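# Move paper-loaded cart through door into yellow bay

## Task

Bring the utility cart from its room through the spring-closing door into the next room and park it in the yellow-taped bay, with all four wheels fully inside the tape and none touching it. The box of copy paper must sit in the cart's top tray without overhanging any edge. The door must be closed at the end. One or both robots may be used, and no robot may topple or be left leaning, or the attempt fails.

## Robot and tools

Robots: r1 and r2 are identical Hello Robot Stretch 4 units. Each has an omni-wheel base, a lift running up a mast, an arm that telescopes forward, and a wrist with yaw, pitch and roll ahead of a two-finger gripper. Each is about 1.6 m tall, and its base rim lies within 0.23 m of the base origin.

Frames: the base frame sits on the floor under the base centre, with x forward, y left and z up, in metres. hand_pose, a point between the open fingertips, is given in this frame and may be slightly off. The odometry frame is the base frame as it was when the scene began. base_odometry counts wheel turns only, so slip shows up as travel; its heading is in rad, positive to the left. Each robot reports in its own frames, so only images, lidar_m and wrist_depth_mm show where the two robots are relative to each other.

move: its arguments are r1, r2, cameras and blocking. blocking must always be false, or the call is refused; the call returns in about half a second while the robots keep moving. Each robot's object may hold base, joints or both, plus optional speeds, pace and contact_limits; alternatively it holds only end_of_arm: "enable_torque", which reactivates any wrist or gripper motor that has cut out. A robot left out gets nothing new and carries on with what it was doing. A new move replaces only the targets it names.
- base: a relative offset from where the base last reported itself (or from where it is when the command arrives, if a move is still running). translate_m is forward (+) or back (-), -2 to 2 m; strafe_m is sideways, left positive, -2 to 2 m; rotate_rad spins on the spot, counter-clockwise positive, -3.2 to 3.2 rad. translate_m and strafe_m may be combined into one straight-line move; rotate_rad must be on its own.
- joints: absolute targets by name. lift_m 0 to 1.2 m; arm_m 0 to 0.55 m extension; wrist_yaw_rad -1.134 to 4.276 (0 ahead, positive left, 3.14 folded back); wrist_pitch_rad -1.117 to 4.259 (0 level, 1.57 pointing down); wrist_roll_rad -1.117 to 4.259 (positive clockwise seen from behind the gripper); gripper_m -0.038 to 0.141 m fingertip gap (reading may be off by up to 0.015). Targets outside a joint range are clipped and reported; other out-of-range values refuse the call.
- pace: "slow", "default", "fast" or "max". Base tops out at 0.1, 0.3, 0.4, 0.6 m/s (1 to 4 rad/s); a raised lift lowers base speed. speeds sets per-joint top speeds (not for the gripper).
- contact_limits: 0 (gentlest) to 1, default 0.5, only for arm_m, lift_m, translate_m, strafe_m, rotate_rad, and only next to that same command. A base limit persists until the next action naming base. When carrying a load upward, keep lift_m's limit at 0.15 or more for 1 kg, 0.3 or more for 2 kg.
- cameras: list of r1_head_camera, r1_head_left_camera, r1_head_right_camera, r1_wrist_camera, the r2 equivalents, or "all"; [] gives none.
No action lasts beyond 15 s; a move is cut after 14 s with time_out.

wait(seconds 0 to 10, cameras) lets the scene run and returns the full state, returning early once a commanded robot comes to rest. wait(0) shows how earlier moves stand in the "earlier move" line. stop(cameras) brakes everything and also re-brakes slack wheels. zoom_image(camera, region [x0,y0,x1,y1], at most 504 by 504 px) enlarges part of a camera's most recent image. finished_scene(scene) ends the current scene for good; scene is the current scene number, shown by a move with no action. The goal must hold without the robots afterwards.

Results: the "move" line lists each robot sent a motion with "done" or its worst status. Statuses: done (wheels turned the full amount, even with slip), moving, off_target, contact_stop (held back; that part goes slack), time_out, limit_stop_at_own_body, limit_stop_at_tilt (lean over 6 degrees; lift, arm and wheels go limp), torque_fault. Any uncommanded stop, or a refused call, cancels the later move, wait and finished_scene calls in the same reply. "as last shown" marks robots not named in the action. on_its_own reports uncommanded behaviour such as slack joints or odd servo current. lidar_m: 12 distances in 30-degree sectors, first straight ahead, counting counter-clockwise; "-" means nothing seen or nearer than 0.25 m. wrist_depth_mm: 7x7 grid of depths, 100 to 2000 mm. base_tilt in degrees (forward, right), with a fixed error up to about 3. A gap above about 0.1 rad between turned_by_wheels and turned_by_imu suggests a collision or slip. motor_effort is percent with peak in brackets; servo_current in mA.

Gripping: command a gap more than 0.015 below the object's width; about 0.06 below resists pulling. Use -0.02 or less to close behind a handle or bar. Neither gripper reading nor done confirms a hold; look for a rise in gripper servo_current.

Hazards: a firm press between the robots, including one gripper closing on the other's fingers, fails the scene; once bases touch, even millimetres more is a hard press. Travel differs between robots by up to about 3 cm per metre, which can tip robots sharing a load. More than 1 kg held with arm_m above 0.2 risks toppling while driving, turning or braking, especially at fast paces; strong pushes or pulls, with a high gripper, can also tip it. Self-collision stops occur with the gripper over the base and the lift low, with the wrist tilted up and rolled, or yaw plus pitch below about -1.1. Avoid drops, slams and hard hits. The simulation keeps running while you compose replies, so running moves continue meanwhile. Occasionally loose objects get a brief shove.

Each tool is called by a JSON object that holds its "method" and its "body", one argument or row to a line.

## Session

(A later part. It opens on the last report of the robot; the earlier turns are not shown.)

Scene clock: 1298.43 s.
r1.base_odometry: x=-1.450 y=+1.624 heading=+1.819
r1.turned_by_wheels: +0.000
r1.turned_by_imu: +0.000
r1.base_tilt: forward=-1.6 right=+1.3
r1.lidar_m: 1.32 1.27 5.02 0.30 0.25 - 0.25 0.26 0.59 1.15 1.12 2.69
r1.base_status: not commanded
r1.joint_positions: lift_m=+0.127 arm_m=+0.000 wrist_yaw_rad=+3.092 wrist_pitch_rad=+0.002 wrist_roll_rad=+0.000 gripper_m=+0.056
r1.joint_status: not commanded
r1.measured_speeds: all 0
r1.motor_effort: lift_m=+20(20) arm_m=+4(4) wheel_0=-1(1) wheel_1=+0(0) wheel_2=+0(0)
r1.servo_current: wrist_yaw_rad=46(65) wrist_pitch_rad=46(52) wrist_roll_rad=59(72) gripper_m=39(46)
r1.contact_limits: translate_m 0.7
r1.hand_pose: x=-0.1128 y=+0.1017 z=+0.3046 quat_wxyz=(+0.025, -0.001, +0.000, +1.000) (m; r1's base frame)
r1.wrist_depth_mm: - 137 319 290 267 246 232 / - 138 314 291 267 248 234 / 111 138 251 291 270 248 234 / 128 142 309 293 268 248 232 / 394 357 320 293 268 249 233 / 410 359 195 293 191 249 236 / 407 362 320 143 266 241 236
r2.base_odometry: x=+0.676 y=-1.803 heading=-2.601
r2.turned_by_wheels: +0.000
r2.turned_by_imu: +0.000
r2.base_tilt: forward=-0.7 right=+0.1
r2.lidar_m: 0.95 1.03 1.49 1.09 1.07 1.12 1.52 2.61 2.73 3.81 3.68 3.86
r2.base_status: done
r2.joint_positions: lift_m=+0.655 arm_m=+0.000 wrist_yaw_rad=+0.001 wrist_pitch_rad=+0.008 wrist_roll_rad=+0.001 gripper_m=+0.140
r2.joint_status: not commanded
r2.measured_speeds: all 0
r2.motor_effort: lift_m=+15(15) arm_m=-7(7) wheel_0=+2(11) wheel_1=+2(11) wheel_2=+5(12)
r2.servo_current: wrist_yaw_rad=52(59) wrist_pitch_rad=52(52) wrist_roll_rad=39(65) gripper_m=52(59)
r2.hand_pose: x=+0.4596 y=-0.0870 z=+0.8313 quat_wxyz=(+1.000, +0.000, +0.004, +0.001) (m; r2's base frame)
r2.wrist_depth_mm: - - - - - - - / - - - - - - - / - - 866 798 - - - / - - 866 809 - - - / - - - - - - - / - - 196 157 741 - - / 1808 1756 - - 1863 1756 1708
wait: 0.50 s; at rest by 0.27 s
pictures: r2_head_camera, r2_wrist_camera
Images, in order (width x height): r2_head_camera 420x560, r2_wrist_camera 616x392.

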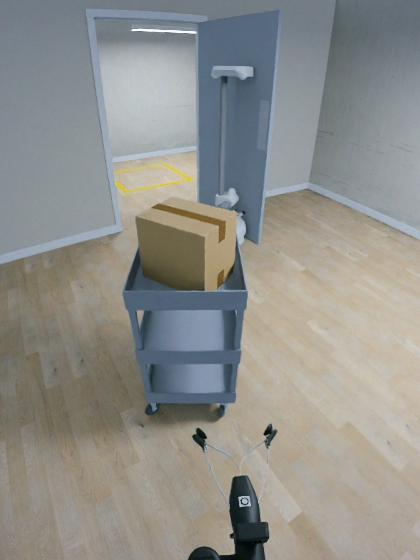

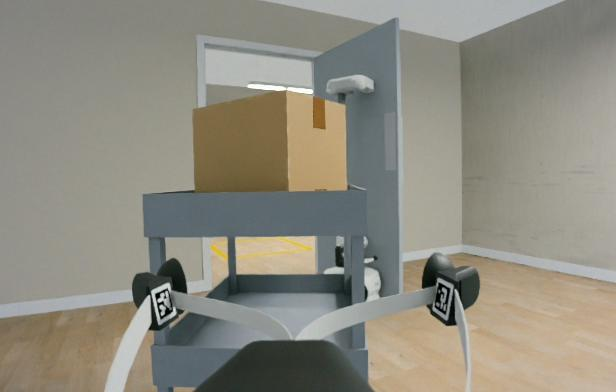

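{"method": "move", "body": {
  "blocking": false,
  "r2": {"base":{"rotate_rad":0.13}}
}}

{"method": "wait", "body": {
  "seconds": 2
}}

{"method": "move", "body": {
  "blocking": false,
  "r2": {"base":{"translate_m":0.6},"pace":"slow"}
}}

{"method": "wait", "body": {
  "seconds": 8,
  "cameras": ["r2_head_camera","r2_wrist_camera"]
}}

Scene clock: 1313.87 s.
move: r2 moving
r1: as last shown
r1.base_tilt: forward=-1.5 right=+1.3
r1.lidar_m: 1.32 1.26 5.04 0.32 0.25 - 0.25 0.27 0.61 1.15 1.11 2.69
r1.motor_effort: lift_m=+20(20) arm_m=+4(4) wheel_0=+0(1) wheel_1=+0(0) wheel_2=+0(0)
r1.servo_current: wrist_yaw_rad=59(59) wrist_pitch_rad=46(52) wrist_roll_rad=39(72) gripper_m=39(46)
r1.contact_limits: translate_m 0.7
r1.wrist_depth_mm: - 137 319 290 267 247 233 / - 138 312 291 266 248 234 / 111 138 253 291 268 248 233 / 128 141 309 293 268 248 232 / 397 357 324 294 268 249 233 / 404 359 195 294 190 249 235 / 410 359 320 143 266 241 236
r2.base_odometry: x=+0.676 y=-1.803 heading=-2.472
r2.turned_by_wheels: +0.129
r2.turned_by_imu: +0.126
r2.base_tilt: forward=-0.7 right=+0.0
r2.lidar_m: 0.95 2.66 1.34 1.07 1.05 1.12 1.83 2.63 2.86 3.71 3.66 0.96
r2.base_status: rotate_rad moving
r2.joint_positions: lift_m=+0.655 arm_m=+0.000 wrist_yaw_rad=+0.001 wrist_pitch_rad=+0.008 wrist_roll_rad=+0.001 gripper_m=+0.140
r2.joint_status: not commanded
r2.measured_speeds: translate_m=+0.001 strafe_m=+0.000 rotate_rad=+0.050 lift_m=+0.000 arm_m=+0.000 wrist_yaw_rad=+0.000 wrist_pitch_rad=+0.000 wrist_roll_rad=+0.000
r2.motor_effort: lift_m=+15(15) arm_m=-7(7) wheel_0=-1(8) wheel_1=-3(7) wheel_2=-4(9)
r2.servo_current: wrist_yaw_rad=39(52) wrist_pitch_rad=52(59) wrist_roll_rad=39(52) gripper_m=46(52)
r2.hand_pose: x=+0.4596 y=-0.0870 z=+0.8313 quat_wxyz=(+1.000, +0.000, +0.004, +0.001) (m; r2's base frame)
r2.wrist_depth_mm: - - - - - - - / - - - - - - - / - - - 820 842 - - / - - - 831 820 - - / - - - - - - - / - - 196 160 187 - - / 1863 1756 1661 - - 1661 1708

Scene clock: 1314.17 s.
earlier move: r2 done
r1.base_odometry: x=-1.450 y=+1.624 heading=+1.819
r1.turned_by_wheels: +0.000
r1.turned_by_imu: +0.000
r1.base_tilt: forward=-1.5 right=+1.3
r1.lidar_m: 1.32 1.26 5.03 0.29 0.25 - 0.25 0.25 0.59 1.16 1.12 2.67
r1.base_status: not commanded
r1.joint_positions: lift_m=+0.127 arm_m=+0.000 wrist_yaw_rad=+3.092 wrist_pitch_rad=+0.002 wrist_roll_rad=+0.000 gripper_m=+0.056
r1.joint_status: not commanded
r1.measured_speeds: all 0
r1.motor_effort: lift_m=+20(20) arm_m=+4(4) wheel_0=+0(1) wheel_1=+0(0) wheel_2=+0(0)
r1.servo_current: wrist_yaw_rad=39(59) wrist_pitch_rad=46(52) wrist_roll_rad=59(72) gripper_m=39(46)
r1.contact_limits: translate_m 0.7
r1.hand_pose: x=-0.1128 y=+0.1017 z=+0.3046 quat_wxyz=(+0.025, -0.001, +0.000, +1.000) (m; r1's base frame)
r1.wrist_depth_mm: - 137 320 290 266 246 232 / - 137 312 291 267 246 235 / 111 138 253 291 268 247 235 / 128 142 307 293 267 249 231 / 399 355 320 293 271 250 232 / 407 357 195 294 190 249 236 / 407 359 320 143 266 241 236
r2.base_odometry: x=+0.676 y=-1.803 heading=-2.472
r2.turned_by_wheels: +0.000
r2.turned_by_imu: +0.000
r2.base_tilt: forward=-0.7 right=+0.1
r2.lidar_m: 0.95 2.65 1.33 1.08 1.06 1.15 1.83 2.61 2.88 3.71 3.68 0.97
r2.base_status: done
r2.joint_positions: lift_m=+0.655 arm_m=+0.000 wrist_yaw_rad=+0.001 wrist_pitch_rad=+0.008 wrist_roll_rad=+0.001 gripper_m=+0.140
r2.joint_status: not commanded
r2.measured_speeds: all 0
r2.motor_effort: lift_m=+15(15) arm_m=-7(7) wheel_0=-3(8) wheel_1=-4(7) wheel_2=-3(9)
r2.servo_current: wrist_yaw_rad=46(52) wrist_pitch_rad=52(59) wrist_roll_rad=39(52) gripper_m=46(52)
r2.hand_pose: x=+0.4596 y=-0.0870 z=+0.8313 quat_wxyz=(+1.000, +0.000, +0.004, +0.001) (m; r2's base frame)
r2.wrist_depth_mm: - - - - - - - / - - - - - - - / - - - 831 842 - - / - - - 831 809 - - / - - - - - - - / - - 196 160 187 - - / 1921 1756 1661 - - 1756 1756
wait: 0.30 of 2 s (r2 has come to rest)

Scene clock: 1314.67 s.
move: r2 moving
r1: as last shown
r1.lidar_m: 1.32 1.27 5.03 0.29 0.25 - 0.25 0.27 0.58 1.17 1.12 2.70
r1.servo_current: wrist_yaw_rad=59(59) wrist_pitch_rad=39(46) wrist_roll_rad=52(59) gripper_m=46(46)
r1.contact_limits: translate_m 0.7
r1.wrist_depth_mm: - 137 317 290 267 247 231 / - 137 310 290 267 247 234 / 111 138 251 291 270 248 235 / 128 141 307 293 268 247 232 / 399 357 322 294 270 249 233 / 407 359 196 294 191 249 235 / 410 359 320 143 267 241 236
r2.base_odometry: x=+0.667 y=-1.810 heading=-2.471
r2.turned_by_wheels: +0.000
r2.turned_by_imu: +0.000
r2.base_tilt: forward=-0.7 right=+0.0
r2.lidar_m: 0.94 2.65 1.33 1.06 1.07 1.15 1.85 2.61 2.91 3.73 3.67 0.95
r2.base_status: translate_m moving
r2.joint_positions: lift_m=+0.655 arm_m=+0.000 wrist_yaw_rad=+0.001 wrist_pitch_rad=+0.008 wrist_roll_rad=+0.001 gripper_m=+0.140
r2.joint_status: not commanded
r2.measured_speeds: translate_m=+0.049 strafe_m=+0.000 rotate_rad=+0.002 lift_m=+0.000 arm_m=+0.000 wrist_yaw_rad=+0.000 wrist_pitch_rad=+0.000 wrist_roll_rad=+0.000
r2.motor_effort: lift_m=+15(15) arm_m=-7(7) wheel_0=+6(6) wheel_1=+6(6) wheel_2=-9(11)
r2.servo_current: wrist_yaw_rad=52(59) wrist_pitch_rad=46(59) wrist_roll_rad=39(52) gripper_m=46(52)
r2.hand_pose: x=+0.4596 y=-0.0870 z=+0.8313 quat_wxyz=(+1.000, +0.000, +0.004, +0.001) (m; r2's base frame)
r2.wrist_depth_mm: - - - - - - - / - - - - - - - / - - - 809 831 - - / - - - 820 798 - - / - - - - - - - / - - 196 160 188 - - / 1863 1756 1618 - - 1661 1756

Scene clock: 1321.47 s.
earlier move: r2 done
r1.base_odometry: x=-1.450 y=+1.624 heading=+1.819
r1.turned_by_wheels: +0.000
r1.turned_by_imu: +0.000
r1.base_tilt: forward=-1.5 right=+1.3
r1.lidar_m: 1.20 1.12 5.02 0.30 0.25 - 0.25 0.26 0.60 1.15 1.10 2.68
r1.base_status: not commanded
r1.joint_positions: lift_m=+0.127 arm_m=+0.000 wrist_yaw_rad=+3.092 wrist_pitch_rad=+0.002 wrist_roll_rad=+0.000 gripper_m=+0.056
r1.joint_status: not commanded
r1.measured_speeds: all 0
r1.motor_effort: lift_m=+20(20) arm_m=+4(4) wheel_0=+1(1) wheel_1=+0(1) wheel_2=+0(0)
r1.servo_current: wrist_yaw_rad=65(72) wrist_pitch_rad=39(52) wrist_roll_rad=65(65) gripper_m=46(52)
r1.contact_limits: translate_m 0.7
r1.hand_pose: x=-0.1128 y=+0.1017 z=+0.3046 quat_wxyz=(+0.025, -0.001, +0.000, +1.000) (m; r1's base frame)
r1.wrist_depth_mm: - 137 319 290 266 247 233 / - 138 310 291 267 247 232 / 111 138 252 293 268 246 235 / 128 142 309 293 268 248 234 / 397 355 322 293 268 248 233 / 410 359 196 293 191 249 236 / 410 359 320 143 267 241 236
r2.base_odometry: x=+0.207 y=-2.175 heading=-2.471
r2.turned_by_wheels: +0.000
r2.turned_by_imu: +0.001
r2.base_tilt: forward=-0.7 right=+0.1
r2.lidar_m: 0.47 2.62 1.61 1.29 1.29 1.43 2.28 3.18 3.47 3.49 3.47 0.50
r2.base_status: done
r2.joint_positions: lift_m=+0.655 arm_m=+0.000 wrist_yaw_rad=-0.003 wrist_pitch_rad=+0.007 wrist_roll_rad=+0.001 gripper_m=+0.140
r2.joint_status: not commanded
r2.measured_speeds: all 0
r2.motor_effort: lift_m=+15(15) arm_m=+5(7) wheel_0=+4(11) wheel_1=+4(7) wheel_2=-6(16)
r2.servo_current: wrist_yaw_rad=39(59) wrist_pitch_rad=46(59) wrist_roll_rad=46(65) gripper_m=46(59)
r2.hand_pose: x=+0.4590 y=-0.0882 z=+0.8313 quat_wxyz=(+1.000, +0.000, +0.004, -0.001) (m; r2's base frame)
r2.wrist_depth_mm: - - - 364 315 282 - / - - 430 366 319 281 - / - - 433 368 320 283 - / - - 433 373 324 287 - / - - - - - - - / - 200 175 156 187 182 - / 1808 255 1756 - - - 1708
wait: 6.80 of 8 s (r2 has come to rest)
pictures: r2_head_camera, r2_wrist_camera
Images, in order (width x height): r2_head_camera 420x560, r2_wrist_camera 616x392.

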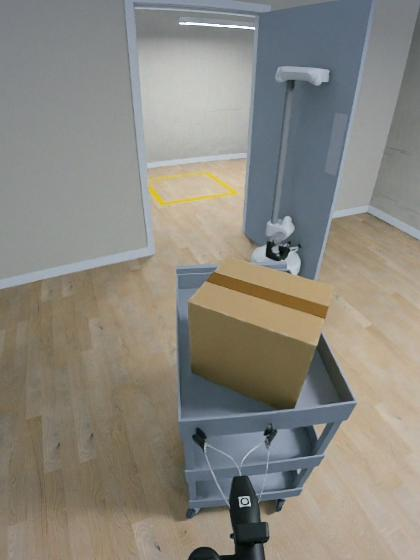

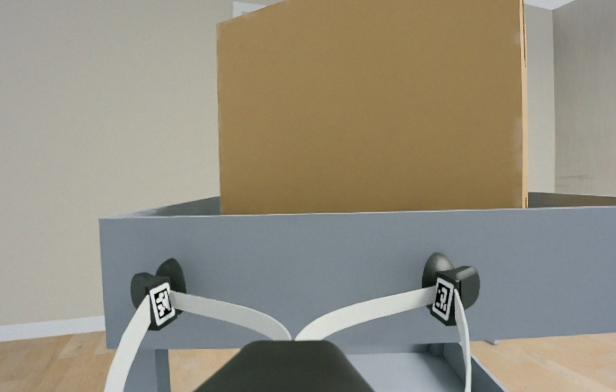

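{"method": "move", "body": {
  "blocking": false,
  "r2": {"base":{"translate_m":0.4},"pace":"slow"}
}}

{"method": "wait", "body": {
  "seconds": 8,
  "cameras": ["r2_head_camera","r2_wrist_camera","r1_head_left_camera"]
}}

Scene clock: 1328.23 s.
move: r2 moving
r1: as last shown
r1.lidar_m: 1.21 1.13 5.02 0.29 0.25 - 0.25 0.25 0.59 1.15 1.11 2.69
r1.motor_effort: lift_m=+20(20) arm_m=+4(4) wheel_0=+0(1) wheel_1=+0(0) wheel_2=+0(0)
r1.servo_current: wrist_yaw_rad=52(65) wrist_pitch_rad=46(52) wrist_roll_rad=39(65) gripper_m=46(46)
r1.contact_limits: translate_m 0.7
r1.wrist_depth_mm: - 137 319 290 267 247 233 / - 138 310 291 267 246 234 / 111 138 253 290 268 248 234 / 128 142 309 293 267 247 231 / 399 357 322 293 268 249 233 / 407 362 195 296 191 248 236 / 410 359 320 143 266 240 236
r2.base_odometry: x=+0.197 y=-2.183 heading=-2.471
r2.turned_by_wheels: +0.000
r2.turned_by_imu: +0.001
r2.base_tilt: forward=-0.7 right=+0.1
r2.lidar_m: 0.43 2.60 1.62 1.30 1.28 1.44 2.27 3.18 3.54 3.51 3.46 0.51
r2.base_status: translate_m moving
r2.joint_positions: lift_m=+0.655 arm_m=+0.000 wrist_yaw_rad=-0.003 wrist_pitch_rad=+0.007 wrist_roll_rad=+0.001 gripper_m=+0.140
r2.joint_status: not commanded
r2.measured_speeds: translate_m=+0.048 strafe_m=+0.000 rotate_rad=-0.001 lift_m=+0.000 arm_m=+0.000 wrist_yaw_rad=+0.000 wrist_pitch_rad=+0.000 wrist_roll_rad=+0.000
r2.motor_effort: lift_m=+15(15) arm_m=+4(5) wheel_0=+7(9) wheel_1=+9(9) wheel_2=-12(14)
r2.servo_current: wrist_yaw_rad=52(59) wrist_pitch_rad=46(52) wrist_roll_rad=59(59) gripper_m=52(59)
r2.hand_pose: x=+0.4590 y=-0.0882 z=+0.8313 quat_wxyz=(+1.000, +0.000, +0.004, -0.001) (m; r2's base frame)
r2.wrist_depth_mm: - - - 355 309 277 - / - - 421 359 312 279 - / - - 424 362 315 282 - / - - 427 366 317 283 - / - - - - - - - / - 195 174 - 188 182 - / 1808 268 1756 - - - 1756

Scene clock: 1333.00 s.
earlier move: r2 done
r1.base_odometry: x=-1.450 y=+1.624 heading=+1.819
r1.turned_by_wheels: +0.000
r1.turned_by_imu: +0.000
r1.base_tilt: forward=-1.5 right=+1.3
r1.lidar_m: 0.75 0.85 5.03 0.30 0.25 - 0.25 0.26 0.59 1.18 1.15 2.70
r1.base_status: not commanded
r1.joint_positions: lift_m=+0.127 arm_m=+0.000 wrist_yaw_rad=+3.092 wrist_pitch_rad=+0.002 wrist_roll_rad=+0.000 gripper_m=+0.056
r1.joint_status: not commanded
r1.measured_speeds: all 0
r1.motor_effort: lift_m=+20(20) arm_m=+4(4) wheel_0=+0(1) wheel_1=+0(0) wheel_2=+0(0)
r1.servo_current: wrist_yaw_rad=52(72) wrist_pitch_rad=39(52) wrist_roll_rad=46(65) gripper_m=39(52)
r1.contact_limits: translate_m 0.7
r1.hand_pose: x=-0.1128 y=+0.1017 z=+0.3046 quat_wxyz=(+0.025, -0.001, +0.000, +1.000) (m; r1's base frame)
r1.wrist_depth_mm: - 137 322 290 266 247 234 / - 138 312 291 268 248 233 / 111 138 253 291 268 248 233 / 128 142 309 291 268 247 231 / 399 359 322 293 268 248 232 / 407 362 195 293 191 249 235 / 407 359 319 143 266 241 235
r2.base_odometry: x=-0.107 y=-2.424 heading=-2.471
r2.turned_by_wheels: +0.000
r2.turned_by_imu: +0.001
r2.base_tilt: forward=-0.7 right=+0.1
r2.lidar_m: 0.43 2.24 1.79 1.43 1.41 1.59 2.45 3.55 3.93 3.35 3.32 0.48
r2.base_status: done
r2.joint_positions: lift_m=+0.655 arm_m=+0.000 wrist_yaw_rad=+0.000 wrist_pitch_rad=+0.007 wrist_roll_rad=+0.001 gripper_m=+0.140
r2.joint_status: not commanded
r2.measured_speeds: all 0
r2.motor_effort: lift_m=+15(15) arm_m=+4(5) wheel_0=+4(11) wheel_1=+4(10) wheel_2=-7(14)
r2.servo_current: wrist_yaw_rad=46(59) wrist_pitch_rad=52(59) wrist_roll_rad=59(65) gripper_m=52(59)
r2.hand_pose: x=+0.4593 y=-0.0873 z=+0.8313 quat_wxyz=(+1.000, +0.000, +0.004, +0.000) (m; r2's base frame)
r2.wrist_depth_mm: - - 382 362 334 307 293 / - - 387 364 336 310 294 / - - - 366 338 314 297 / - - 392 370 340 315 300 / - - - - - - - / - 186 176 - 183 190 - / 1808 1756 1537 - - 1499 1708
wait: 4.77 of 8 s (r2 has come to rest)
pictures: r1_head_left_camera, r2_head_camera, r2_wrist_camera
Images, in order (width x height): r1_head_left_camera 420x672, r2_head_camera 420x560, r2_wrist_camera 616x392.

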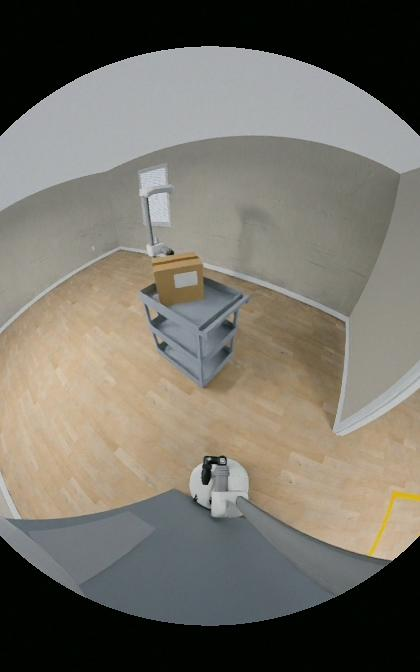

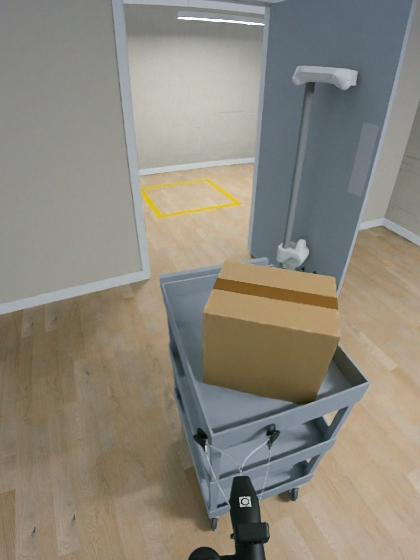

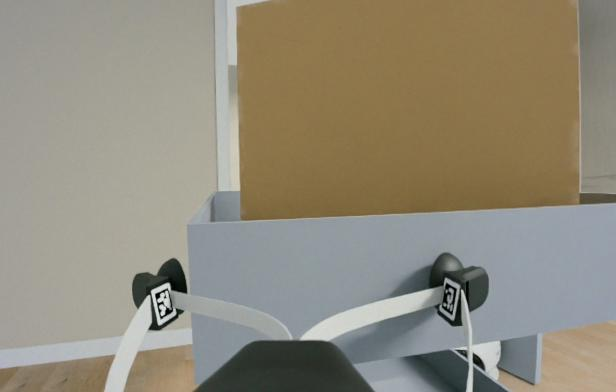

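{"method": "move", "body": {
  "blocking": false,
  "r2": {"base":{"translate_m":-0.03,"strafe_m":-0.06},"pace":"slow"}
}}

{"method": "wait", "body": {
  "seconds": 3
}}

{"method": "move", "body": {
  "blocking": false,
  "r2": {"base":{"translate_m":0.25,"strafe_m":-0.03},"pace":"slow"}
}}

{"method": "wait", "body": {
  "seconds": 6,
  "cameras": ["r2_head_camera","r2_wrist_camera","r1_head_left_camera"]
}}

Scene clock: 1346.50 s.
move: r2 moving
r1: as last shown
r1.lidar_m: 0.74 0.86 5.01 0.31 0.25 - 0.25 0.27 0.63 1.20 1.11 2.70
r1.motor_effort: lift_m=+20(20) arm_m=+4(4) wheel_0=+0(0) wheel_1=+0(0) wheel_2=+0(0)
r1.servo_current: wrist_yaw_rad=46(65) wrist_pitch_rad=46(46) wrist_roll_rad=52(65) gripper_m=33(46)
r1.contact_limits: translate_m 0.7
r1.wrist_depth_mm: - 137 319 293 267 246 232 / - 138 312 290 267 246 233 / 111 138 252 290 268 247 234 / 128 142 309 294 267 249 232 / 397 357 320 294 268 248 233 / 404 359 195 294 191 248 236 / 404 362 317 143 268 241 236
r2.base_odometry: x=-0.109 y=-2.412 heading=-2.471
r2.turned_by_wheels: +0.001
r2.turned_by_imu: +0.001
r2.base_tilt: forward=-0.7 right=+0.1
r2.lidar_m: 0.42 2.24 1.76 1.44 1.42 1.57 2.47 3.55 3.89 3.33 3.31 0.45
r2.base_status: translate_m moving; strafe_m moving
r2.joint_positions: lift_m=+0.655 arm_m=+0.000 wrist_yaw_rad=+0.000 wrist_pitch_rad=+0.007 wrist_roll_rad=+0.001 gripper_m=+0.140
r2.joint_status: not commanded
r2.measured_speeds: translate_m=-0.022 strafe_m=-0.043 rotate_rad=+0.001 lift_m=+0.000 arm_m=+0.000 wrist_yaw_rad=+0.000 wrist_pitch_rad=+0.000 wrist_roll_rad=+0.000
r2.motor_effort: lift_m=+15(15) arm_m=+4(5) wheel_0=+4(8) wheel_1=-6(9) wheel_2=+7(7)
r2.servo_current: wrist_yaw_rad=52(52) wrist_pitch_rad=52(52) wrist_roll_rad=39(65) gripper_m=52(59)
r2.hand_pose: x=+0.4593 y=-0.0873 z=+0.8313 quat_wxyz=(+1.000, +0.000, +0.004, +0.000) (m; r2's base frame)
r2.wrist_depth_mm: - - 387 364 336 309 291 / - - 394 366 338 310 294 / - - - 370 340 314 298 / - - 394 373 340 315 298 / - - - - - - - / - 193 175 155 183 185 - / 1756 1808 1537 - - - 1756

Scene clock: 1347.93 s.
earlier move: r2 done
r1.base_odometry: x=-1.450 y=+1.624 heading=+1.819
r1.turned_by_wheels: +0.000
r1.turned_by_imu: +0.000
r1.base_tilt: forward=-1.6 right=+1.3
r1.lidar_m: 0.75 0.88 5.03 0.31 0.25 - 0.25 0.25 0.61 1.19 1.11 2.69
r1.base_status: not commanded
r1.joint_positions: lift_m=+0.127 arm_m=+0.000 wrist_yaw_rad=+3.092 wrist_pitch_rad=+0.002 wrist_roll_rad=+0.000 gripper_m=+0.056
r1.joint_status: not commanded
r1.measured_speeds: all 0
r1.motor_effort: lift_m=+20(20) arm_m=+4(4) wheel_0=+0(1) wheel_1=+0(0) wheel_2=+0(0)
r1.servo_current: wrist_yaw_rad=46(65) wrist_pitch_rad=52(52) wrist_roll_rad=39(65) gripper_m=39(46)
r1.contact_limits: translate_m 0.7
r1.hand_pose: x=-0.1128 y=+0.1017 z=+0.3046 quat_wxyz=(+0.025, -0.001, +0.000, +1.000) (m; r1's base frame)
r1.wrist_depth_mm: - 137 319 291 266 247 233 / - 137 310 291 266 247 233 / 111 138 253 293 268 247 234 / 129 141 309 291 270 248 231 / 399 357 322 294 268 249 233 / 402 357 195 293 191 249 235 / 407 362 322 143 266 241 236
r2.base_odometry: x=-0.120 y=-2.358 heading=-2.471
r2.turned_by_wheels: +0.000
r2.turned_by_imu: +0.000
r2.base_tilt: forward=-0.7 right=+0.1
r2.lidar_m: 0.43 2.28 1.85 1.47 1.46 1.63 2.56 3.48 3.86 3.28 3.27 0.51
r2.base_status: done
r2.joint_positions: lift_m=+0.655 arm_m=+0.000 wrist_yaw_rad=+0.004 wrist_pitch_rad=+0.007 wrist_roll_rad=+0.001 gripper_m=+0.140
r2.joint_status: not commanded
r2.measured_speeds: all 0
r2.motor_effort: lift_m=+15(15) arm_m=+5(5) wheel_0=+6(13) wheel_1=-4(9) wheel_2=+6(10)
r2.servo_current: wrist_yaw_rad=52(59) wrist_pitch_rad=46(52) wrist_roll_rad=52(65) gripper_m=59(59)
r2.hand_pose: x=+0.4596 y=-0.0863 z=+0.8313 quat_wxyz=(+1.000, +0.000, +0.004, +0.002) (m; r2's base frame)
r2.wrist_depth_mm: - - 407 375 349 329 - / - - - 377 353 329 - / - - - 382 353 334 - / - - 410 384 357 334 - / - - - - - - - / - 195 176 - 188 186 - / 1756 1708 229 - - 1464 1756
wait: 1.43 of 3 s (r2 has come to rest)

Scene clock: 1348.43 s.
move: r2 moving
r1: as last shown
r1.base_tilt: forward=-1.5 right=+1.3
r1.lidar_m: 0.76 0.85 5.03 0.29 0.25 - 0.25 0.25 0.61 1.14 1.12 2.67
r1.servo_current: wrist_yaw_rad=46(65) wrist_pitch_rad=39(52) wrist_roll_rad=52(59) gripper_m=39(46)
r1.contact_limits: translate_m 0.7
r1.wrist_depth_mm: - 137 320 290 267 246 232 / - 138 310 291 267 247 233 / 111 138 253 291 268 248 234 / 129 142 307 293 268 248 232 / 399 357 322 293 270 249 233 / 404 359 195 294 191 248 236 / 404 359 320 143 266 241 235
r2.base_odometry: x=-0.131 y=-2.365 heading=-2.470
r2.turned_by_wheels: +0.000
r2.turned_by_imu: +0.001
r2.base_tilt: forward=-0.8 right=+0.1
r2.lidar_m: 0.42 2.28 1.84 1.48 1.46 1.63 2.53 3.49 3.87 3.28 3.27 0.48
r2.base_status: translate_m moving; strafe_m moving
r2.joint_positions: lift_m=+0.655 arm_m=+0.000 wrist_yaw_rad=+0.004 wrist_pitch_rad=+0.007 wrist_roll_rad=+0.001 gripper_m=+0.140
r2.joint_status: not commanded
r2.measured_speeds: translate_m=+0.050 strafe_m=-0.006 rotate_rad=+0.001 lift_m=+0.000 arm_m=+0.000 wrist_yaw_rad=+0.000 wrist_pitch_rad=+0.000 wrist_roll_rad=+0.000
r2.motor_effort: lift_m=+15(15) arm_m=+5(5) wheel_0=+11(13) wheel_1=+5(7) wheel_2=-9(11)
r2.servo_current: wrist_yaw_rad=39(52) wrist_pitch_rad=39(52) wrist_roll_rad=59(59) gripper_m=59(59)
r2.hand_pose: x=+0.4596 y=-0.0863 z=+0.8313 quat_wxyz=(+1.000, +0.000, +0.004, +0.002) (m; r2's base frame)
r2.wrist_depth_mm: - - 394 366 342 322 - / - - 397 373 345 325 - / - - - 375 349 325 - / - - 402 375 349 329 - / - - - - - - - / - 188 174 - 188 184 - / 1708 1808 - - - 1430 1756

Scene clock: 1351.73 s.
earlier move: r2 done
r1.base_odometry: x=-1.450 y=+1.624 heading=+1.819
r1.turned_by_wheels: +0.000
r1.turned_by_imu: +0.000
r1.base_tilt: forward=-1.5 right=+1.3
r1.lidar_m: 0.60 0.76 5.03 0.31 0.25 - 0.25 0.25 0.62 1.18 1.13 2.71
r1.base_status: not commanded
r1.joint_positions: lift_m=+0.127 arm_m=+0.000 wrist_yaw_rad=+3.092 wrist_pitch_rad=+0.002 wrist_roll_rad=+0.000 gripper_m=+0.056
r1.joint_status: not commanded
r1.measured_speeds: all 0
r1.motor_effort: lift_m=+20(20) arm_m=+4(4) wheel_0=+0(1) wheel_1=+0(0) wheel_2=+0(0)
r1.servo_current: wrist_yaw_rad=52(72) wrist_pitch_rad=46(52) wrist_roll_rad=65(65) gripper_m=46(52)
r1.contact_limits: translate_m 0.7
r1.hand_pose: x=-0.1128 y=+0.1017 z=+0.3046 quat_wxyz=(+0.025, -0.001, +0.000, +1.000) (m; r1's base frame)
r1.wrist_depth_mm: - 137 319 290 266 245 233 / - 137 310 291 268 247 233 / 112 138 253 293 267 247 235 / 128 142 309 293 270 248 231 / 397 359 320 293 270 249 232 / 407 359 196 294 191 248 236 / 407 359 319 143 266 240 236
r2.base_odometry: x=-0.335 y=-2.490 heading=-2.470
r2.turned_by_wheels: +0.000
r2.turned_by_imu: -0.001
r2.base_tilt: forward=-0.7 right=+0.1
r2.lidar_m: 0.41 2.07 1.98 1.59 1.57 1.74 2.78 3.70 3.91 3.18 3.15 0.46
r2.base_status: done
r2.joint_positions: lift_m=+0.655 arm_m=+0.000 wrist_yaw_rad=-0.005 wrist_pitch_rad=+0.007 wrist_roll_rad=+0.001 gripper_m=+0.140
r2.joint_status: not commanded
r2.measured_speeds: all 0
r2.motor_effort: lift_m=+15(15) arm_m=+5(5) wheel_0=+3(13) wheel_1=+4(8) wheel_2=-6(13)
r2.servo_current: wrist_yaw_rad=46(72) wrist_pitch_rad=52(59) wrist_roll_rad=39(59) gripper_m=46(59)
r2.hand_pose: x=+0.4588 y=-0.0889 z=+0.8313 quat_wxyz=(+1.000, +0.000, +0.004, -0.003) (m; r2's base frame)
r2.wrist_depth_mm: - - - 355 351 345 - / - - - 357 351 349 - / - - - 359 357 353 - / - - 366 362 357 353 459 / - - 291 191 - - - / - 186 216 183 185 190 - / - 1661 741 - - 1281 1756
wait: 3.30 of 6 s (r2 has come to rest)
pictures: r1_head_left_camera, r2_head_camera, r2_wrist_camera
Images, in order (width x height): r1_head_left_camera 420x672, r2_head_camera 420x560, r2_wrist_camera 616x392.

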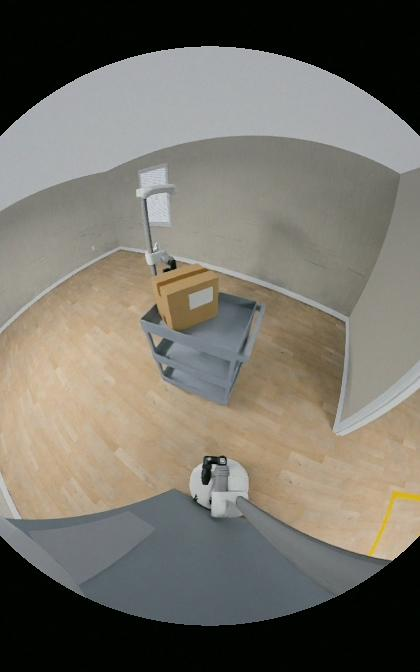

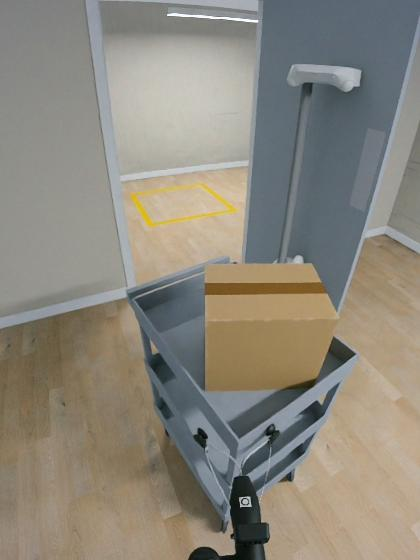

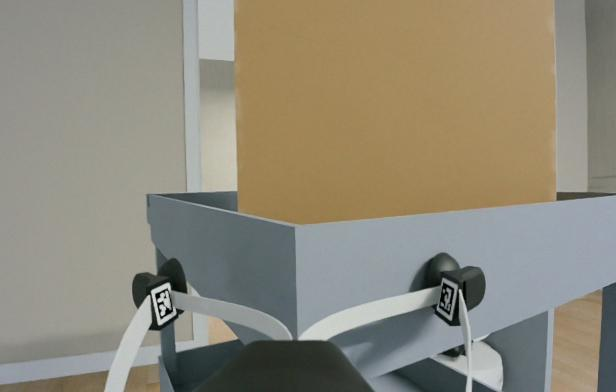

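{"method": "move", "body": {
  "blocking": false,
  "r2": {"base":{"translate_m":-0.2}}
}}

{"method": "wait", "body": {
  "seconds": 2
}}

{"method": "move", "body": {
  "blocking": false,
  "r2": {"joints":{"lift_m":1.06,"wrist_pitch_rad":1.57,"gripper_m":-0.03,"arm_m":0.42},"speeds":{"arm_m":0.2}}
}}

{"method": "wait", "body": {
  "seconds": 4
}}

{"method": "move", "body": {
  "blocking": false,
  "r2": {"base":{"translate_m":0.17},"pace":"slow"}
}}

{"method": "wait", "body": {
  "seconds": 3,
  "cameras": ["r2_head_camera","r2_wrist_camera"]
}}

Scene clock: 1400.67 s.
move: r2 moving
r1: as last shown
r1.lidar_m: 0.59 0.71 5.01 0.32 0.25 - 0.25 0.25 0.59 1.18 1.12 2.70
r1.motor_effort: lift_m=+20(20) arm_m=+4(4) wheel_0=-1(1) wheel_1=+0(0) wheel_2=+0(0)
r1.servo_current: wrist_yaw_rad=39(59) wrist_pitch_rad=46(46) wrist_roll_rad=52(65) gripper_m=39(46)
r1.contact_limits: translate_m 0.7
r1.wrist_depth_mm: - 137 320 290 267 246 233 / - 137 312 293 266 247 233 / 111 138 253 291 268 248 234 / 128 142 309 293 270 249 233 / 399 359 324 291 268 249 231 / 404 362 195 293 191 249 236 / 410 359 319 143 266 241 234
r2.base_odometry: x=-0.311 y=-2.471 heading=-2.470
r2.turned_by_wheels: +0.000
r2.turned_by_imu: +0.000
r2.base_tilt: forward=-0.7 right=+0.1
r2.lidar_m: 0.44 2.11 1.95 1.57 1.57 1.74 2.74 3.68 3.97 3.21 3.16 0.50
r2.base_status: translate_m moving
r2.joint_positions: lift_m=+0.655 arm_m=+0.000 wrist_yaw_rad=-0.003 wrist_pitch_rad=+0.007 wrist_roll_rad=+0.001 gripper_m=+0.140
r2.joint_status: not commanded
r2.measured_speeds: translate_m=-0.121 strafe_m=+0.000 rotate_rad=+0.007 lift_m=+0.000 arm_m=+0.000 wrist_yaw_rad=+0.000 wrist_pitch_rad=+0.000 wrist_roll_rad=+0.000
r2.motor_effort: lift_m=+15(15) arm_m=+4(5) wheel_0=-4(8) wheel_1=-9(9) wheel_2=+12(12)
r2.servo_current: wrist_yaw_rad=52(52) wrist_pitch_rad=46(52) wrist_roll_rad=46(52) gripper_m=52(59)
r2.hand_pose: x=+0.4590 y=-0.0883 z=+0.8313 quat_wxyz=(+1.000, +0.000, +0.004, -0.001) (m; r2's base frame)
r2.wrist_depth_mm: - - - 382 379 373 - / - - - 384 379 375 - / - - - 387 382 379 - / - - 394 389 387 377 - / - - 351 216 - - - / - 187 216 211 188 184 - / - 1661 741 - - 1308 1661

Scene clock: 1402.23 s.
earlier move: r2 done
r1.base_odometry: x=-1.450 y=+1.624 heading=+1.819
r1.turned_by_wheels: +0.000
r1.turned_by_imu: +0.000
r1.base_tilt: forward=-1.5 right=+1.2
r1.lidar_m: 0.59 0.74 5.02 0.30 0.25 - 0.25 0.26 0.64 1.17 1.13 2.70
r1.base_status: not commanded
r1.joint_positions: lift_m=+0.127 arm_m=+0.000 wrist_yaw_rad=+3.092 wrist_pitch_rad=+0.002 wrist_roll_rad=+0.000 gripper_m=+0.056
r1.joint_status: not commanded
r1.measured_speeds: all 0
r1.motor_effort: lift_m=+20(20) arm_m=+4(4) wheel_0=+0(1) wheel_1=+0(0) wheel_2=+0(0)
r1.servo_current: wrist_yaw_rad=46(72) wrist_pitch_rad=26(46) wrist_roll_rad=46(65) gripper_m=46(52)
r1.contact_limits: translate_m 0.7
r1.hand_pose: x=-0.1128 y=+0.1017 z=+0.3046 quat_wxyz=(+0.025, -0.001, +0.000, +1.000) (m; r1's base frame)
r1.wrist_depth_mm: - 137 320 291 267 247 232 / - 138 312 293 266 247 233 / 111 138 252 291 267 248 234 / 129 141 309 294 268 248 232 / 399 355 320 293 268 248 233 / 404 362 195 293 192 250 236 / 410 359 320 143 266 242 236
r2.base_odometry: x=-0.178 y=-2.366 heading=-2.471
r2.turned_by_wheels: +0.000
r2.turned_by_imu: +0.000
r2.base_tilt: forward=-0.7 right=+0.1
r2.lidar_m: 0.61 2.27 1.85 1.50 1.49 1.67 2.62 3.54 3.90 3.25 3.23 0.69
r2.base_status: done
r2.joint_positions: lift_m=+0.655 arm_m=+0.000 wrist_yaw_rad=-0.003 wrist_pitch_rad=+0.007 wrist_roll_rad=+0.001 gripper_m=+0.140
r2.joint_status: not commanded
r2.measured_speeds: all 0
r2.motor_effort: lift_m=+15(15) arm_m=+4(5) wheel_0=-3(9) wheel_1=-4(9) wheel_2=+4(13)
r2.servo_current: wrist_yaw_rad=46(65) wrist_pitch_rad=52(52) wrist_roll_rad=39(59) gripper_m=52(59)
r2.hand_pose: x=+0.4590 y=-0.0883 z=+0.8313 quat_wxyz=(+1.000, +0.000, +0.004, -0.001) (m; r2's base frame)
r2.wrist_depth_mm: - - - - - 1537 - / - - - 554 544 544 - / - - - 559 549 1397 - / - - - 559 549 - - / - - - 436 - - - / - 186 904 394 198 205 - / 1756 1756 1576 - - - 1708
wait: 1.57 of 2 s (r2 has come to rest)

Scene clock: 1402.73 s.
move: r2 moving
r1: as last shown
r1.base_tilt: forward=-1.5 right=+1.3
r1.lidar_m: 0.61 0.77 5.01 0.29 0.25 - 0.25 0.26 0.61 1.14 1.11 2.68
r1.motor_effort: lift_m=+20(20) arm_m=+4(4) wheel_0=+0(0) wheel_1=+0(0) wheel_2=+0(0)
r1.servo_current: wrist_yaw_rad=72(72) wrist_pitch_rad=39(46) wrist_roll_rad=46(65) gripper_m=46(46)
r1.contact_limits: translate_m 0.7
r1.wrist_depth_mm: - 137 317 290 266 247 233 / - 137 310 291 266 248 233 / 111 138 253 290 268 248 235 / 128 141 309 293 268 248 232 / 397 357 324 293 270 248 232 / 407 359 195 296 191 249 235 / 407 362 320 143 266 241 236
r2.base_odometry: x=-0.178 y=-2.366 heading=-2.471
r2.turned_by_wheels: +0.000
r2.turned_by_imu: +0.000
r2.base_tilt: forward=-0.7 right=+0.1
r2.lidar_m: 0.63 2.27 1.88 1.53 1.50 1.67 2.62 3.55 3.90 3.28 3.23 0.72
r2.base_status: not commanded
r2.joint_positions: lift_m=+0.693 arm_m=+0.051 wrist_yaw_rad=-0.003 wrist_pitch_rad=+0.582 wrist_roll_rad=+0.001 gripper_m=+0.128
r2.joint_status: lift_m moving; arm_m moving; wrist_pitch_rad moving; gripper_m moving
r2.measured_speeds: translate_m=+0.000 strafe_m=+0.000 rotate_rad=+0.000 lift_m=+0.146 arm_m=+0.195 wrist_yaw_rad=+0.000 wrist_pitch_rad=+1.818 wrist_roll_rad=+0.000
r2.motor_effort: lift_m=+24(24) arm_m=+8(11) wheel_0=-3(4) wheel_1=-4(4) wheel_2=+4(4)
r2.servo_current: wrist_yaw_rad=46(52) wrist_pitch_rad=46(111) wrist_roll_rad=39(65) gripper_m=98(98)
r2.hand_pose: x=+0.4620 y=-0.0881 z=+0.7123 quat_wxyz=(+0.958, +0.001, +0.287, -0.002) (m; r2's base frame)
r2.wrist_depth_mm: - - 455 309 - - - / - - - 340 - - - / - - - 355 1397 1576 - / 1708 1808 1576 384 - - 1618 / 1397 1397 1060 436 - 621 1308 / 1160 1098 200 452 190 1060 1078 / 1008 991 960 - - 917 946

Scene clock: 1405.13 s.
earlier move: r2 done
r1.base_odometry: x=-1.450 y=+1.624 heading=+1.819
r1.turned_by_wheels: +0.000
r1.turned_by_imu: +0.000
r1.base_tilt: forward=-1.5 right=+1.3
r1.lidar_m: 0.60 0.74 5.02 0.30 0.25 - 0.25 0.28 0.61 1.15 1.14 2.69
r1.base_status: not commanded
r1.joint_positions: lift_m=+0.127 arm_m=+0.000 wrist_yaw_rad=+3.092 wrist_pitch_rad=+0.002 wrist_roll_rad=+0.000 gripper_m=+0.056
r1.joint_status: not commanded
r1.measured_speeds: all 0
r1.motor_effort: lift_m=+20(20) arm_m=+3(4) wheel_0=+0(1) wheel_1=+0(1) wheel_2=+0(0)
r1.servo_current: wrist_yaw_rad=52(72) wrist_pitch_rad=39(52) wrist_roll_rad=46(78) gripper_m=39(52)
r1.contact_limits: translate_m 0.7
r1.hand_pose: x=-0.1128 y=+0.1017 z=+0.3046 quat_wxyz=(+0.025, -0.001, +0.000, +1.000) (m; r1's base frame)
r1.wrist_depth_mm: - 137 320 290 266 244 233 / - 137 310 291 267 247 233 / 111 138 253 291 268 248 234 / 128 142 307 291 267 248 232 / 397 357 325 294 270 249 232 / 407 359 196 294 191 249 235 / 407 359 320 143 267 241 236
r2.base_odometry: x=-0.178 y=-2.366 heading=-2.471
r2.turned_by_wheels: +0.000
r2.turned_by_imu: +0.000
r2.base_tilt: forward=-0.7 right=+0.1
r2.lidar_m: 0.61 2.27 1.89 1.53 1.51 1.67 2.66 3.54 3.90 3.28 3.20 0.71
r2.base_status: not commanded
r2.joint_positions: lift_m=+1.060 arm_m=+0.420 wrist_yaw_rad=-0.003 wrist_pitch_rad=+1.567 wrist_roll_rad=+0.001 gripper_m=-0.029
r2.joint_status: all done
r2.measured_speeds: all 0
r2.motor_effort: lift_m=+21(26) arm_m=+7(11) wheel_0=-3(4) wheel_1=-4(4) wheel_2=+4(4)
r2.servo_current: wrist_yaw_rad=52(59) wrist_pitch_rad=46(111) wrist_roll_rad=52(65) gripper_m=104(182)
r2.hand_pose: x=+0.5915 y=-0.0874 z=+0.9495 quat_wxyz=(+0.708, +0.001, +0.706, -0.001) (m; r2's base frame)
r2.wrist_depth_mm: 1205 1160 338 332 325 320 314 / 1182 1160 1160 - - - 1138 / 1182 1160 1160 - - 1160 1118 / 1160 1182 1182 1182 1182 1138 1118 / 1205 1182 1182 1160 1160 1160 1138 / 1182 1182 186 200 179 1160 1160 / 1205 1205 1182 - - - 1160
wait: 2.40 of 4 s (r2 has come to rest)

Scene clock: 1405.63 s.
move: r2 moving
r1: as last shown
r1.base_tilt: forward=-1.6 right=+1.2
r1.lidar_m: 0.59 0.73 5.01 0.31 0.25 - 0.25 0.27 0.61 1.15 1.13 2.71
r1.motor_effort: lift_m=+20(20) arm_m=+4(4) wheel_0=+0(1) wheel_1=+0(0) wheel_2=+0(0)
r1.servo_current: wrist_yaw_rad=46(59) wrist_pitch_rad=39(46) wrist_roll_rad=59(59) gripper_m=39(46)
r1.contact_limits: translate_m 0.7
r1.wrist_depth_mm: - 137 319 290 267 246 232 / - 137 310 291 267 247 233 / 111 138 252 293 266 248 234 / 128 142 309 293 267 247 232 / 394 357 322 293 268 249 232 / 407 359 195 296 191 249 236 / 407 362 322 143 267 241 236
r2.base_odometry: x=-0.188 y=-2.373 heading=-2.470
r2.turned_by_wheels: +0.000
r2.turned_by_imu: +0.000
r2.base_tilt: forward=-0.7 right=+0.0
r2.lidar_m: 0.61 2.26 1.89 1.53 1.51 1.68 2.66 3.55 3.92 3.27 3.24 0.68
r2.base_status: translate_m moving
r2.joint_positions: lift_m=+1.060 arm_m=+0.420 wrist_yaw_rad=-0.003 wrist_pitch_rad=+1.567 wrist_roll_rad=+0.001 gripper_m=-0.029
r2.joint_status: not commanded
r2.measured_speeds: translate_m=+0.049 strafe_m=+0.000 rotate_rad=+0.000 lift_m=+0.000 arm_m=+0.000 wrist_yaw_rad=+0.000 wrist_pitch_rad=+0.000 wrist_roll_rad=+0.000
r2.motor_effort: lift_m=+21(21) arm_m=+7(7) wheel_0=+6(6) wheel_1=+7(7) wheel_2=-9(9)
r2.servo_current: wrist_yaw_rad=46(52) wrist_pitch_rad=33(46) wrist_roll_rad=39(59) gripper_m=104(111)
r2.hand_pose: x=+0.5915 y=-0.0874 z=+0.9495 quat_wxyz=(+0.708, +0.001, +0.706, -0.001) (m; r2's base frame)
r2.wrist_depth_mm: 1182 1160 312 309 306 319 291 / 1182 1160 1160 - - - 368 / 1205 1160 1205 - - 1160 1138 / 1205 1205 1182 353 1160 1138 1160 / 1182 1205 1182 1160 1160 1160 1118 / 1182 1205 186 199 178 1160 1138 / 1182 1182 1182 - - - 1160

Scene clock: 1408.13 s.
earlier move: r2 done
r1.base_odometry: x=-1.450 y=+1.624 heading=+1.819
r1.turned_by_wheels: +0.000
r1.turned_by_imu: +0.000
r1.base_tilt: forward=-1.6 right=+1.3
r1.lidar_m: 0.61 0.70 5.03 0.28 0.25 - 0.25 0.26 0.61 1.17 1.11 2.68
r1.base_status: not commanded
r1.joint_positions: lift_m=+0.127 arm_m=+0.000 wrist_yaw_rad=+3.092 wrist_pitch_rad=+0.002 wrist_roll_rad=+0.000 gripper_m=+0.056
r1.joint_status: not commanded
r1.measured_speeds: all 0
r1.motor_effort: lift_m=+20(20) arm_m=+4(4) wheel_0=+0(1) wheel_1=+0(0) wheel_2=+0(0)
r1.servo_current: wrist_yaw_rad=39(72) wrist_pitch_rad=46(52) wrist_roll_rad=26(59) gripper_m=52(52)
r1.contact_limits: translate_m 0.7
r1.hand_pose: x=-0.1128 y=+0.1017 z=+0.3046 quat_wxyz=(+0.025, -0.001, +0.000, +1.000) (m; r1's base frame)
r1.wrist_depth_mm: - 137 319 290 267 245 232 / - 137 310 293 268 247 234 / 111 138 253 291 267 249 234 / 128 142 307 291 267 248 232 / 397 357 322 291 268 248 232 / 404 359 195 294 191 249 235 / 407 359 319 143 266 240 236
r2.base_odometry: x=-0.311 y=-2.471 heading=-2.470
r2.turned_by_wheels: +0.000
r2.turned_by_imu: +0.001
r2.base_tilt: forward=-0.7 right=+0.1
r2.lidar_m: 0.44 2.10 1.93 1.60 1.58 1.75 2.71 3.68 3.93 3.20 3.17 0.49
r2.base_status: done
r2.joint_positions: lift_m=+1.060 arm_m=+0.420 wrist_yaw_rad=-0.003 wrist_pitch_rad=+1.567 wrist_roll_rad=+0.001 gripper_m=-0.029
r2.joint_status: not commanded
r2.measured_speeds: all 0
r2.motor_effort: lift_m=+21(21) arm_m=+7(8) wheel_0=+4(10) wheel_1=+5(7) wheel_2=-5(10)
r2.servo_current: wrist_yaw_rad=52(65) wrist_pitch_rad=39(46) wrist_roll_rad=46(59) gripper_m=104(117)
r2.hand_pose: x=+0.5915 y=-0.0874 z=+0.9495 quat_wxyz=(+0.708, +0.001, +0.706, -0.001) (m; r2's base frame)
r2.wrist_depth_mm: 1182 103 102 101 101 100 - / 1182 - 102 102 - 100 - / 1182 103 103 102 101 101 - / 1182 104 103 102 102 101 - / 1205 104 103 103 102 101 - / 1182 1205 186 198 171 - 1138 / 1205 1205 1160 - - - 1160
wait: 2.50 of 3 s (r2 has come to rest)
pictures: r2_head_camera, r2_wrist_camera
Images, in order (width x height): r2_head_camera 420x560, r2_wrist_camera 616x392.

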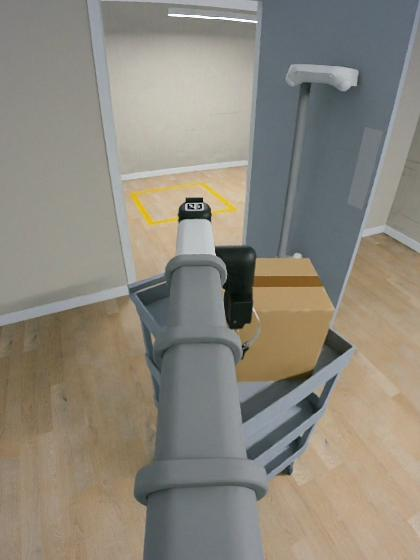

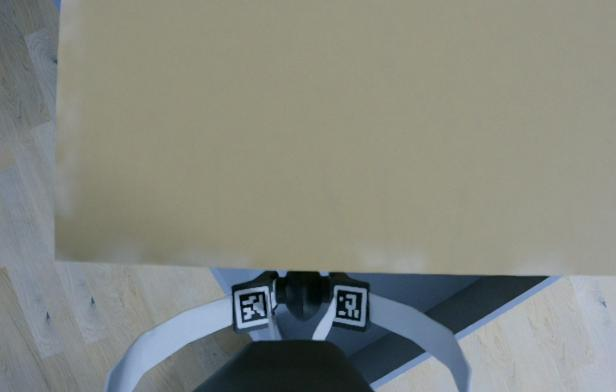

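{"method": "move", "body": {
  "blocking": false,
  "r2": {"base":{"translate_m":-0.045},"pace":"slow"}
}}

{"method": "wait", "body": {
  "seconds": 2
}}

{"method": "move", "body": {
  "blocking": false,
  "r2": {"joints":{"lift_m":0.935},"pace":"slow"}
}}

{"method": "wait", "body": {
  "seconds": 3,
  "cameras": ["r2_head_camera","r2_wrist_camera"]
}}

Scene clock: 1413.83 s.
move: r2 moving
r1: as last shown
r1.base_tilt: forward=-1.5 right=+1.3
r1.lidar_m: 0.61 0.75 5.02 0.31 0.25 - 0.25 0.27 0.61 1.18 1.13 2.70
r1.motor_effort: lift_m=+20(20) arm_m=+4(4) wheel_0=+0(0) wheel_1=+0(0) wheel_2=+0(0)
r1.servo_current: wrist_yaw_rad=72(72) wrist_pitch_rad=46(46) wrist_roll_rad=39(65) gripper_m=39(46)
r1.contact_limits: translate_m 0.7
r1.wrist_depth_mm: - 137 320 290 266 247 232 / - 137 310 291 266 247 232 / 111 138 253 291 268 248 234 / 129 142 309 293 267 248 233 / 397 359 320 294 270 247 233 / 410 359 195 293 191 248 235 / 407 359 320 143 267 241 236
r2.base_odometry: x=-0.302 y=-2.464 heading=-2.470
r2.turned_by_wheels: +0.000
r2.turned_by_imu: +0.000
r2.base_tilt: forward=-0.6 right=+0.0
r2.lidar_m: 0.46 2.12 1.97 1.59 1.57 1.73 2.70 3.68 3.92 3.20 3.15 0.50
r2.base_status: translate_m moving
r2.joint_positions: lift_m=+1.060 arm_m=+0.420 wrist_yaw_rad=-0.003 wrist_pitch_rad=+1.567 wrist_roll_rad=+0.001 gripper_m=-0.029
r2.joint_status: not commanded
r2.measured_speeds: translate_m=-0.048 strafe_m=+0.000 rotate_rad=+0.000 lift_m=+0.000 arm_m=+0.000 wrist_yaw_rad=+0.000 wrist_pitch_rad=+0.000 wrist_roll_rad=+0.000
r2.motor_effort: lift_m=+21(21) arm_m=+7(7) wheel_0=-5(7) wheel_1=-6(6) wheel_2=+8(10)
r2.servo_current: wrist_yaw_rad=52(52) wrist_pitch_rad=52(52) wrist_roll_rad=39(59) gripper_m=111(111)
r2.hand_pose: x=+0.5915 y=-0.0874 z=+0.9495 quat_wxyz=(+0.708, +0.001, +0.706, -0.001) (m; r2's base frame)
r2.wrist_depth_mm: 1205 103 102 101 101 100 - / 1182 - 102 102 - 100 - / 1205 103 103 102 101 101 - / 1182 104 103 102 101 101 - / 1205 1205 1182 103 - - - / 1182 1182 186 198 171 1160 1138 / 1205 1182 1182 - - - 1160

Scene clock: 1414.97 s.
earlier move: r2 done
r1.base_odometry: x=-1.450 y=+1.624 heading=+1.819
r1.turned_by_wheels: +0.000
r1.turned_by_imu: +0.000
r1.base_tilt: forward=-1.5 right=+1.3
r1.lidar_m: 0.60 0.72 5.04 0.32 0.25 - 0.25 0.26 0.60 1.17 1.13 2.71
r1.base_status: not commanded
r1.joint_positions: lift_m=+0.127 arm_m=+0.000 wrist_yaw_rad=+3.092 wrist_pitch_rad=+0.002 wrist_roll_rad=+0.000 gripper_m=+0.056
r1.joint_status: not commanded
r1.measured_speeds: all 0
r1.motor_effort: lift_m=+20(20) arm_m=+4(4) wheel_0=+0(0) wheel_1=+0(0) wheel_2=+0(0)
r1.servo_current: wrist_yaw_rad=39(78) wrist_pitch_rad=46(52) wrist_roll_rad=26(65) gripper_m=46(52)
r1.contact_limits: translate_m 0.7
r1.hand_pose: x=-0.1128 y=+0.1017 z=+0.3046 quat_wxyz=(+0.025, -0.001, +0.000, +1.000) (m; r1's base frame)
r1.wrist_depth_mm: - 137 320 290 266 245 234 / - 138 310 291 267 247 234 / 111 138 252 291 268 248 235 / 128 142 309 294 270 247 233 / 399 357 322 293 270 248 233 / 402 359 195 294 191 248 235 / 410 362 322 143 267 240 236
r2.base_odometry: x=-0.276 y=-2.444 heading=-2.471
r2.turned_by_wheels: +0.000
r2.turned_by_imu: +0.000
r2.base_tilt: forward=-0.7 right=+0.1
r2.lidar_m: 0.48 2.14 1.94 1.57 1.54 1.72 2.72 3.63 3.95 3.21 3.19 0.55
r2.base_status: done
r2.joint_positions: lift_m=+1.060 arm_m=+0.420 wrist_yaw_rad=-0.003 wrist_pitch_rad=+1.567 wrist_roll_rad=+0.001 gripper_m=-0.029
r2.joint_status: not commanded
r2.measured_speeds: all 0
r2.motor_effort: lift_m=+21(21) arm_m=+7(7) wheel_0=-5(11) wheel_1=-6(7) wheel_2=+5(10)
r2.servo_current: wrist_yaw_rad=52(59) wrist_pitch_rad=39(52) wrist_roll_rad=59(59) gripper_m=111(111)
r2.hand_pose: x=+0.5915 y=-0.0874 z=+0.9495 quat_wxyz=(+0.708, +0.001, +0.706, -0.001) (m; r2's base frame)
r2.wrist_depth_mm: 1182 103 102 101 101 100 - / 1182 - 102 102 - 100 - / 1205 1182 175 169 161 188 - / 1182 1160 364 - - - - / 1182 1205 1182 - - - 1160 / 1182 1182 186 199 171 1160 1160 / 1182 1205 1182 - - - 1138
wait: 1.13 of 2 s (r2 has come to rest)

Scene clock: 1415.47 s.
move: r2 moving
r1: as last shown
r1.lidar_m: 0.59 0.74 5.03 0.31 0.25 - 0.25 0.26 0.63 1.17 1.13 2.70
r1.motor_effort: lift_m=+20(20) arm_m=+4(4) wheel_0=+0(1) wheel_1=+0(0) wheel_2=+0(0)
r1.servo_current: wrist_yaw_rad=59(59) wrist_pitch_rad=39(46) wrist_roll_rad=85(85) gripper_m=46(46)
r1.contact_limits: translate_m 0.7
r1.wrist_depth_mm: - 137 319 290 266 247 231 / - 137 312 291 267 247 232 / 111 138 252 291 268 248 235 / 129 142 309 293 268 247 233 / 397 357 324 293 267 249 233 / 407 359 195 293 191 249 235 / 410 362 319 143 266 241 236
r2.base_odometry: x=-0.276 y=-2.444 heading=-2.471
r2.turned_by_wheels: +0.000
r2.turned_by_imu: +0.000
r2.base_tilt: forward=-0.7 right=+0.1
r2.lidar_m: 0.46 2.13 1.95 1.57 1.54 1.72 2.68 3.64 3.94 3.22 3.20 0.53
r2.base_status: not commanded
r2.joint_positions: lift_m=+1.035 arm_m=+0.420 wrist_yaw_rad=-0.003 wrist_pitch_rad=+1.567 wrist_roll_rad=+0.001 gripper_m=-0.029
r2.joint_status: lift_m moving
r2.measured_speeds: translate_m=+0.000 strafe_m=+0.000 rotate_rad=+0.000 lift_m=-0.097 arm_m=+0.000 wrist_yaw_rad=+0.000 wrist_pitch_rad=+0.000 wrist_roll_rad=+0.000
r2.motor_effort: lift_m=+13(19) arm_m=+7(7) wheel_0=-4(5) wheel_1=-6(6) wheel_2=+5(5)
r2.servo_current: wrist_yaw_rad=52(52) wrist_pitch_rad=39(46) wrist_roll_rad=46(52) gripper_m=104(111)
r2.hand_pose: x=+0.5915 y=-0.0874 z=+0.9249 quat_wxyz=(+0.708, +0.001, +0.706, -0.001) (m; r2's base frame)
r2.wrist_depth_mm: - - - - - - - / - - - - - - - / 1138 1160 174 169 161 188 - / 1182 1160 322 - - - - / 1160 1138 1160 - - - 1138 / 1160 1160 186 198 171 1138 1118 / 1160 1160 1160 - - - 1160

Scene clock: 1416.83 s.
earlier move: r2 done
r1.base_odometry: x=-1.450 y=+1.624 heading=+1.819
r1.turned_by_wheels: +0.000
r1.turned_by_imu: +0.000
r1.base_tilt: forward=-1.6 right=+1.3
r1.lidar_m: 0.62 0.74 5.03 0.32 0.25 - 0.25 0.25 0.63 1.16 1.12 2.69
r1.base_status: not commanded
r1.joint_positions: lift_m=+0.127 arm_m=+0.000 wrist_yaw_rad=+3.092 wrist_pitch_rad=+0.002 wrist_roll_rad=+0.000 gripper_m=+0.056
r1.joint_status: not commanded
r1.measured_speeds: all 0
r1.motor_effort: lift_m=+20(20) arm_m=+3(4) wheel_0=+0(1) wheel_1=+0(1) wheel_2=+0(0)
r1.servo_current: wrist_yaw_rad=52(65) wrist_pitch_rad=46(46) wrist_roll_rad=39(85) gripper_m=39(46)
r1.contact_limits: translate_m 0.7
r1.hand_pose: x=-0.1128 y=+0.1017 z=+0.3046 quat_wxyz=(+0.025, -0.001, +0.000, +1.000) (m; r1's base frame)
r1.wrist_depth_mm: - 137 319 291 266 246 232 / - 138 310 290 267 246 232 / 111 138 253 290 267 247 234 / 128 141 307 293 268 248 233 / 397 355 324 293 270 249 232 / 407 357 195 294 191 248 235 / 407 357 320 143 266 241 236
r2.base_odometry: x=-0.276 y=-2.444 heading=-2.471
r2.turned_by_wheels: +0.000
r2.turned_by_imu: +0.000
r2.base_tilt: forward=-0.7 right=+0.1
r2.lidar_m: 0.49 2.15 1.94 1.57 1.54 1.74 2.72 3.64 3.97 3.23 3.20 0.55
r2.base_status: not commanded
r2.joint_positions: lift_m=+0.935 arm_m=+0.420 wrist_yaw_rad=-0.003 wrist_pitch_rad=+1.568 wrist_roll_rad=+0.001 gripper_m=-0.029
r2.joint_status: all done
r2.measured_speeds: all 0
r2.motor_effort: lift_m=+14(19) arm_m=+7(7) wheel_0=-2(5) wheel_1=-4(6) wheel_2=+1(5)
r2.servo_current: wrist_yaw_rad=46(59) wrist_pitch_rad=46(46) wrist_roll_rad=46(59) gripper_m=111(111)
r2.hand_pose: x=+0.5914 y=-0.0874 z=+0.8251 quat_wxyz=(+0.708, +0.001, +0.706, -0.001) (m; r2's base frame)
r2.wrist_depth_mm: - - - - - - - / - - - - - - - / 1060 213 161 160 158 186 183 / 1078 228 - - - - - / 1078 1078 224 - - - - / 1060 1060 186 198 170 - - / 1078 1078 216 - - - 1060
wait: 1.37 of 3 s (r2 has come to rest)
pictures: r2_head_camera, r2_wrist_camera
Images, in order (width x height): r2_head_camera 420x560, r2_wrist_camera 616x392.

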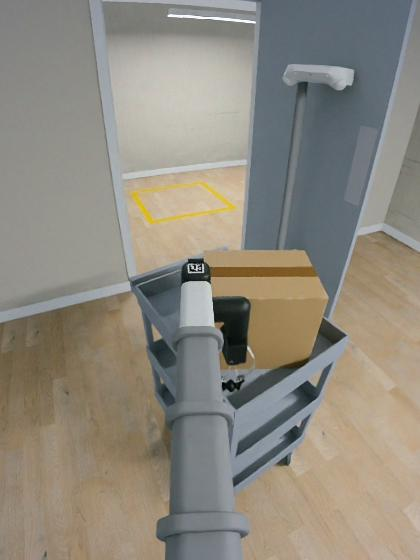

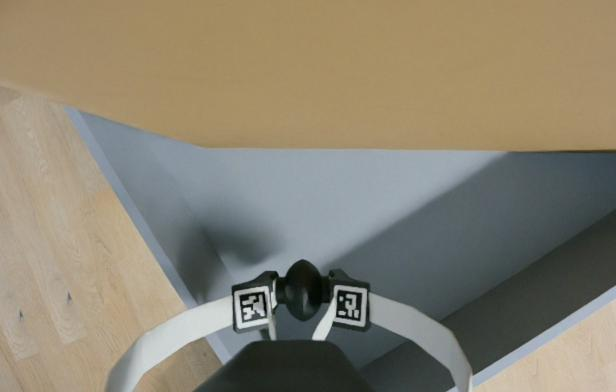

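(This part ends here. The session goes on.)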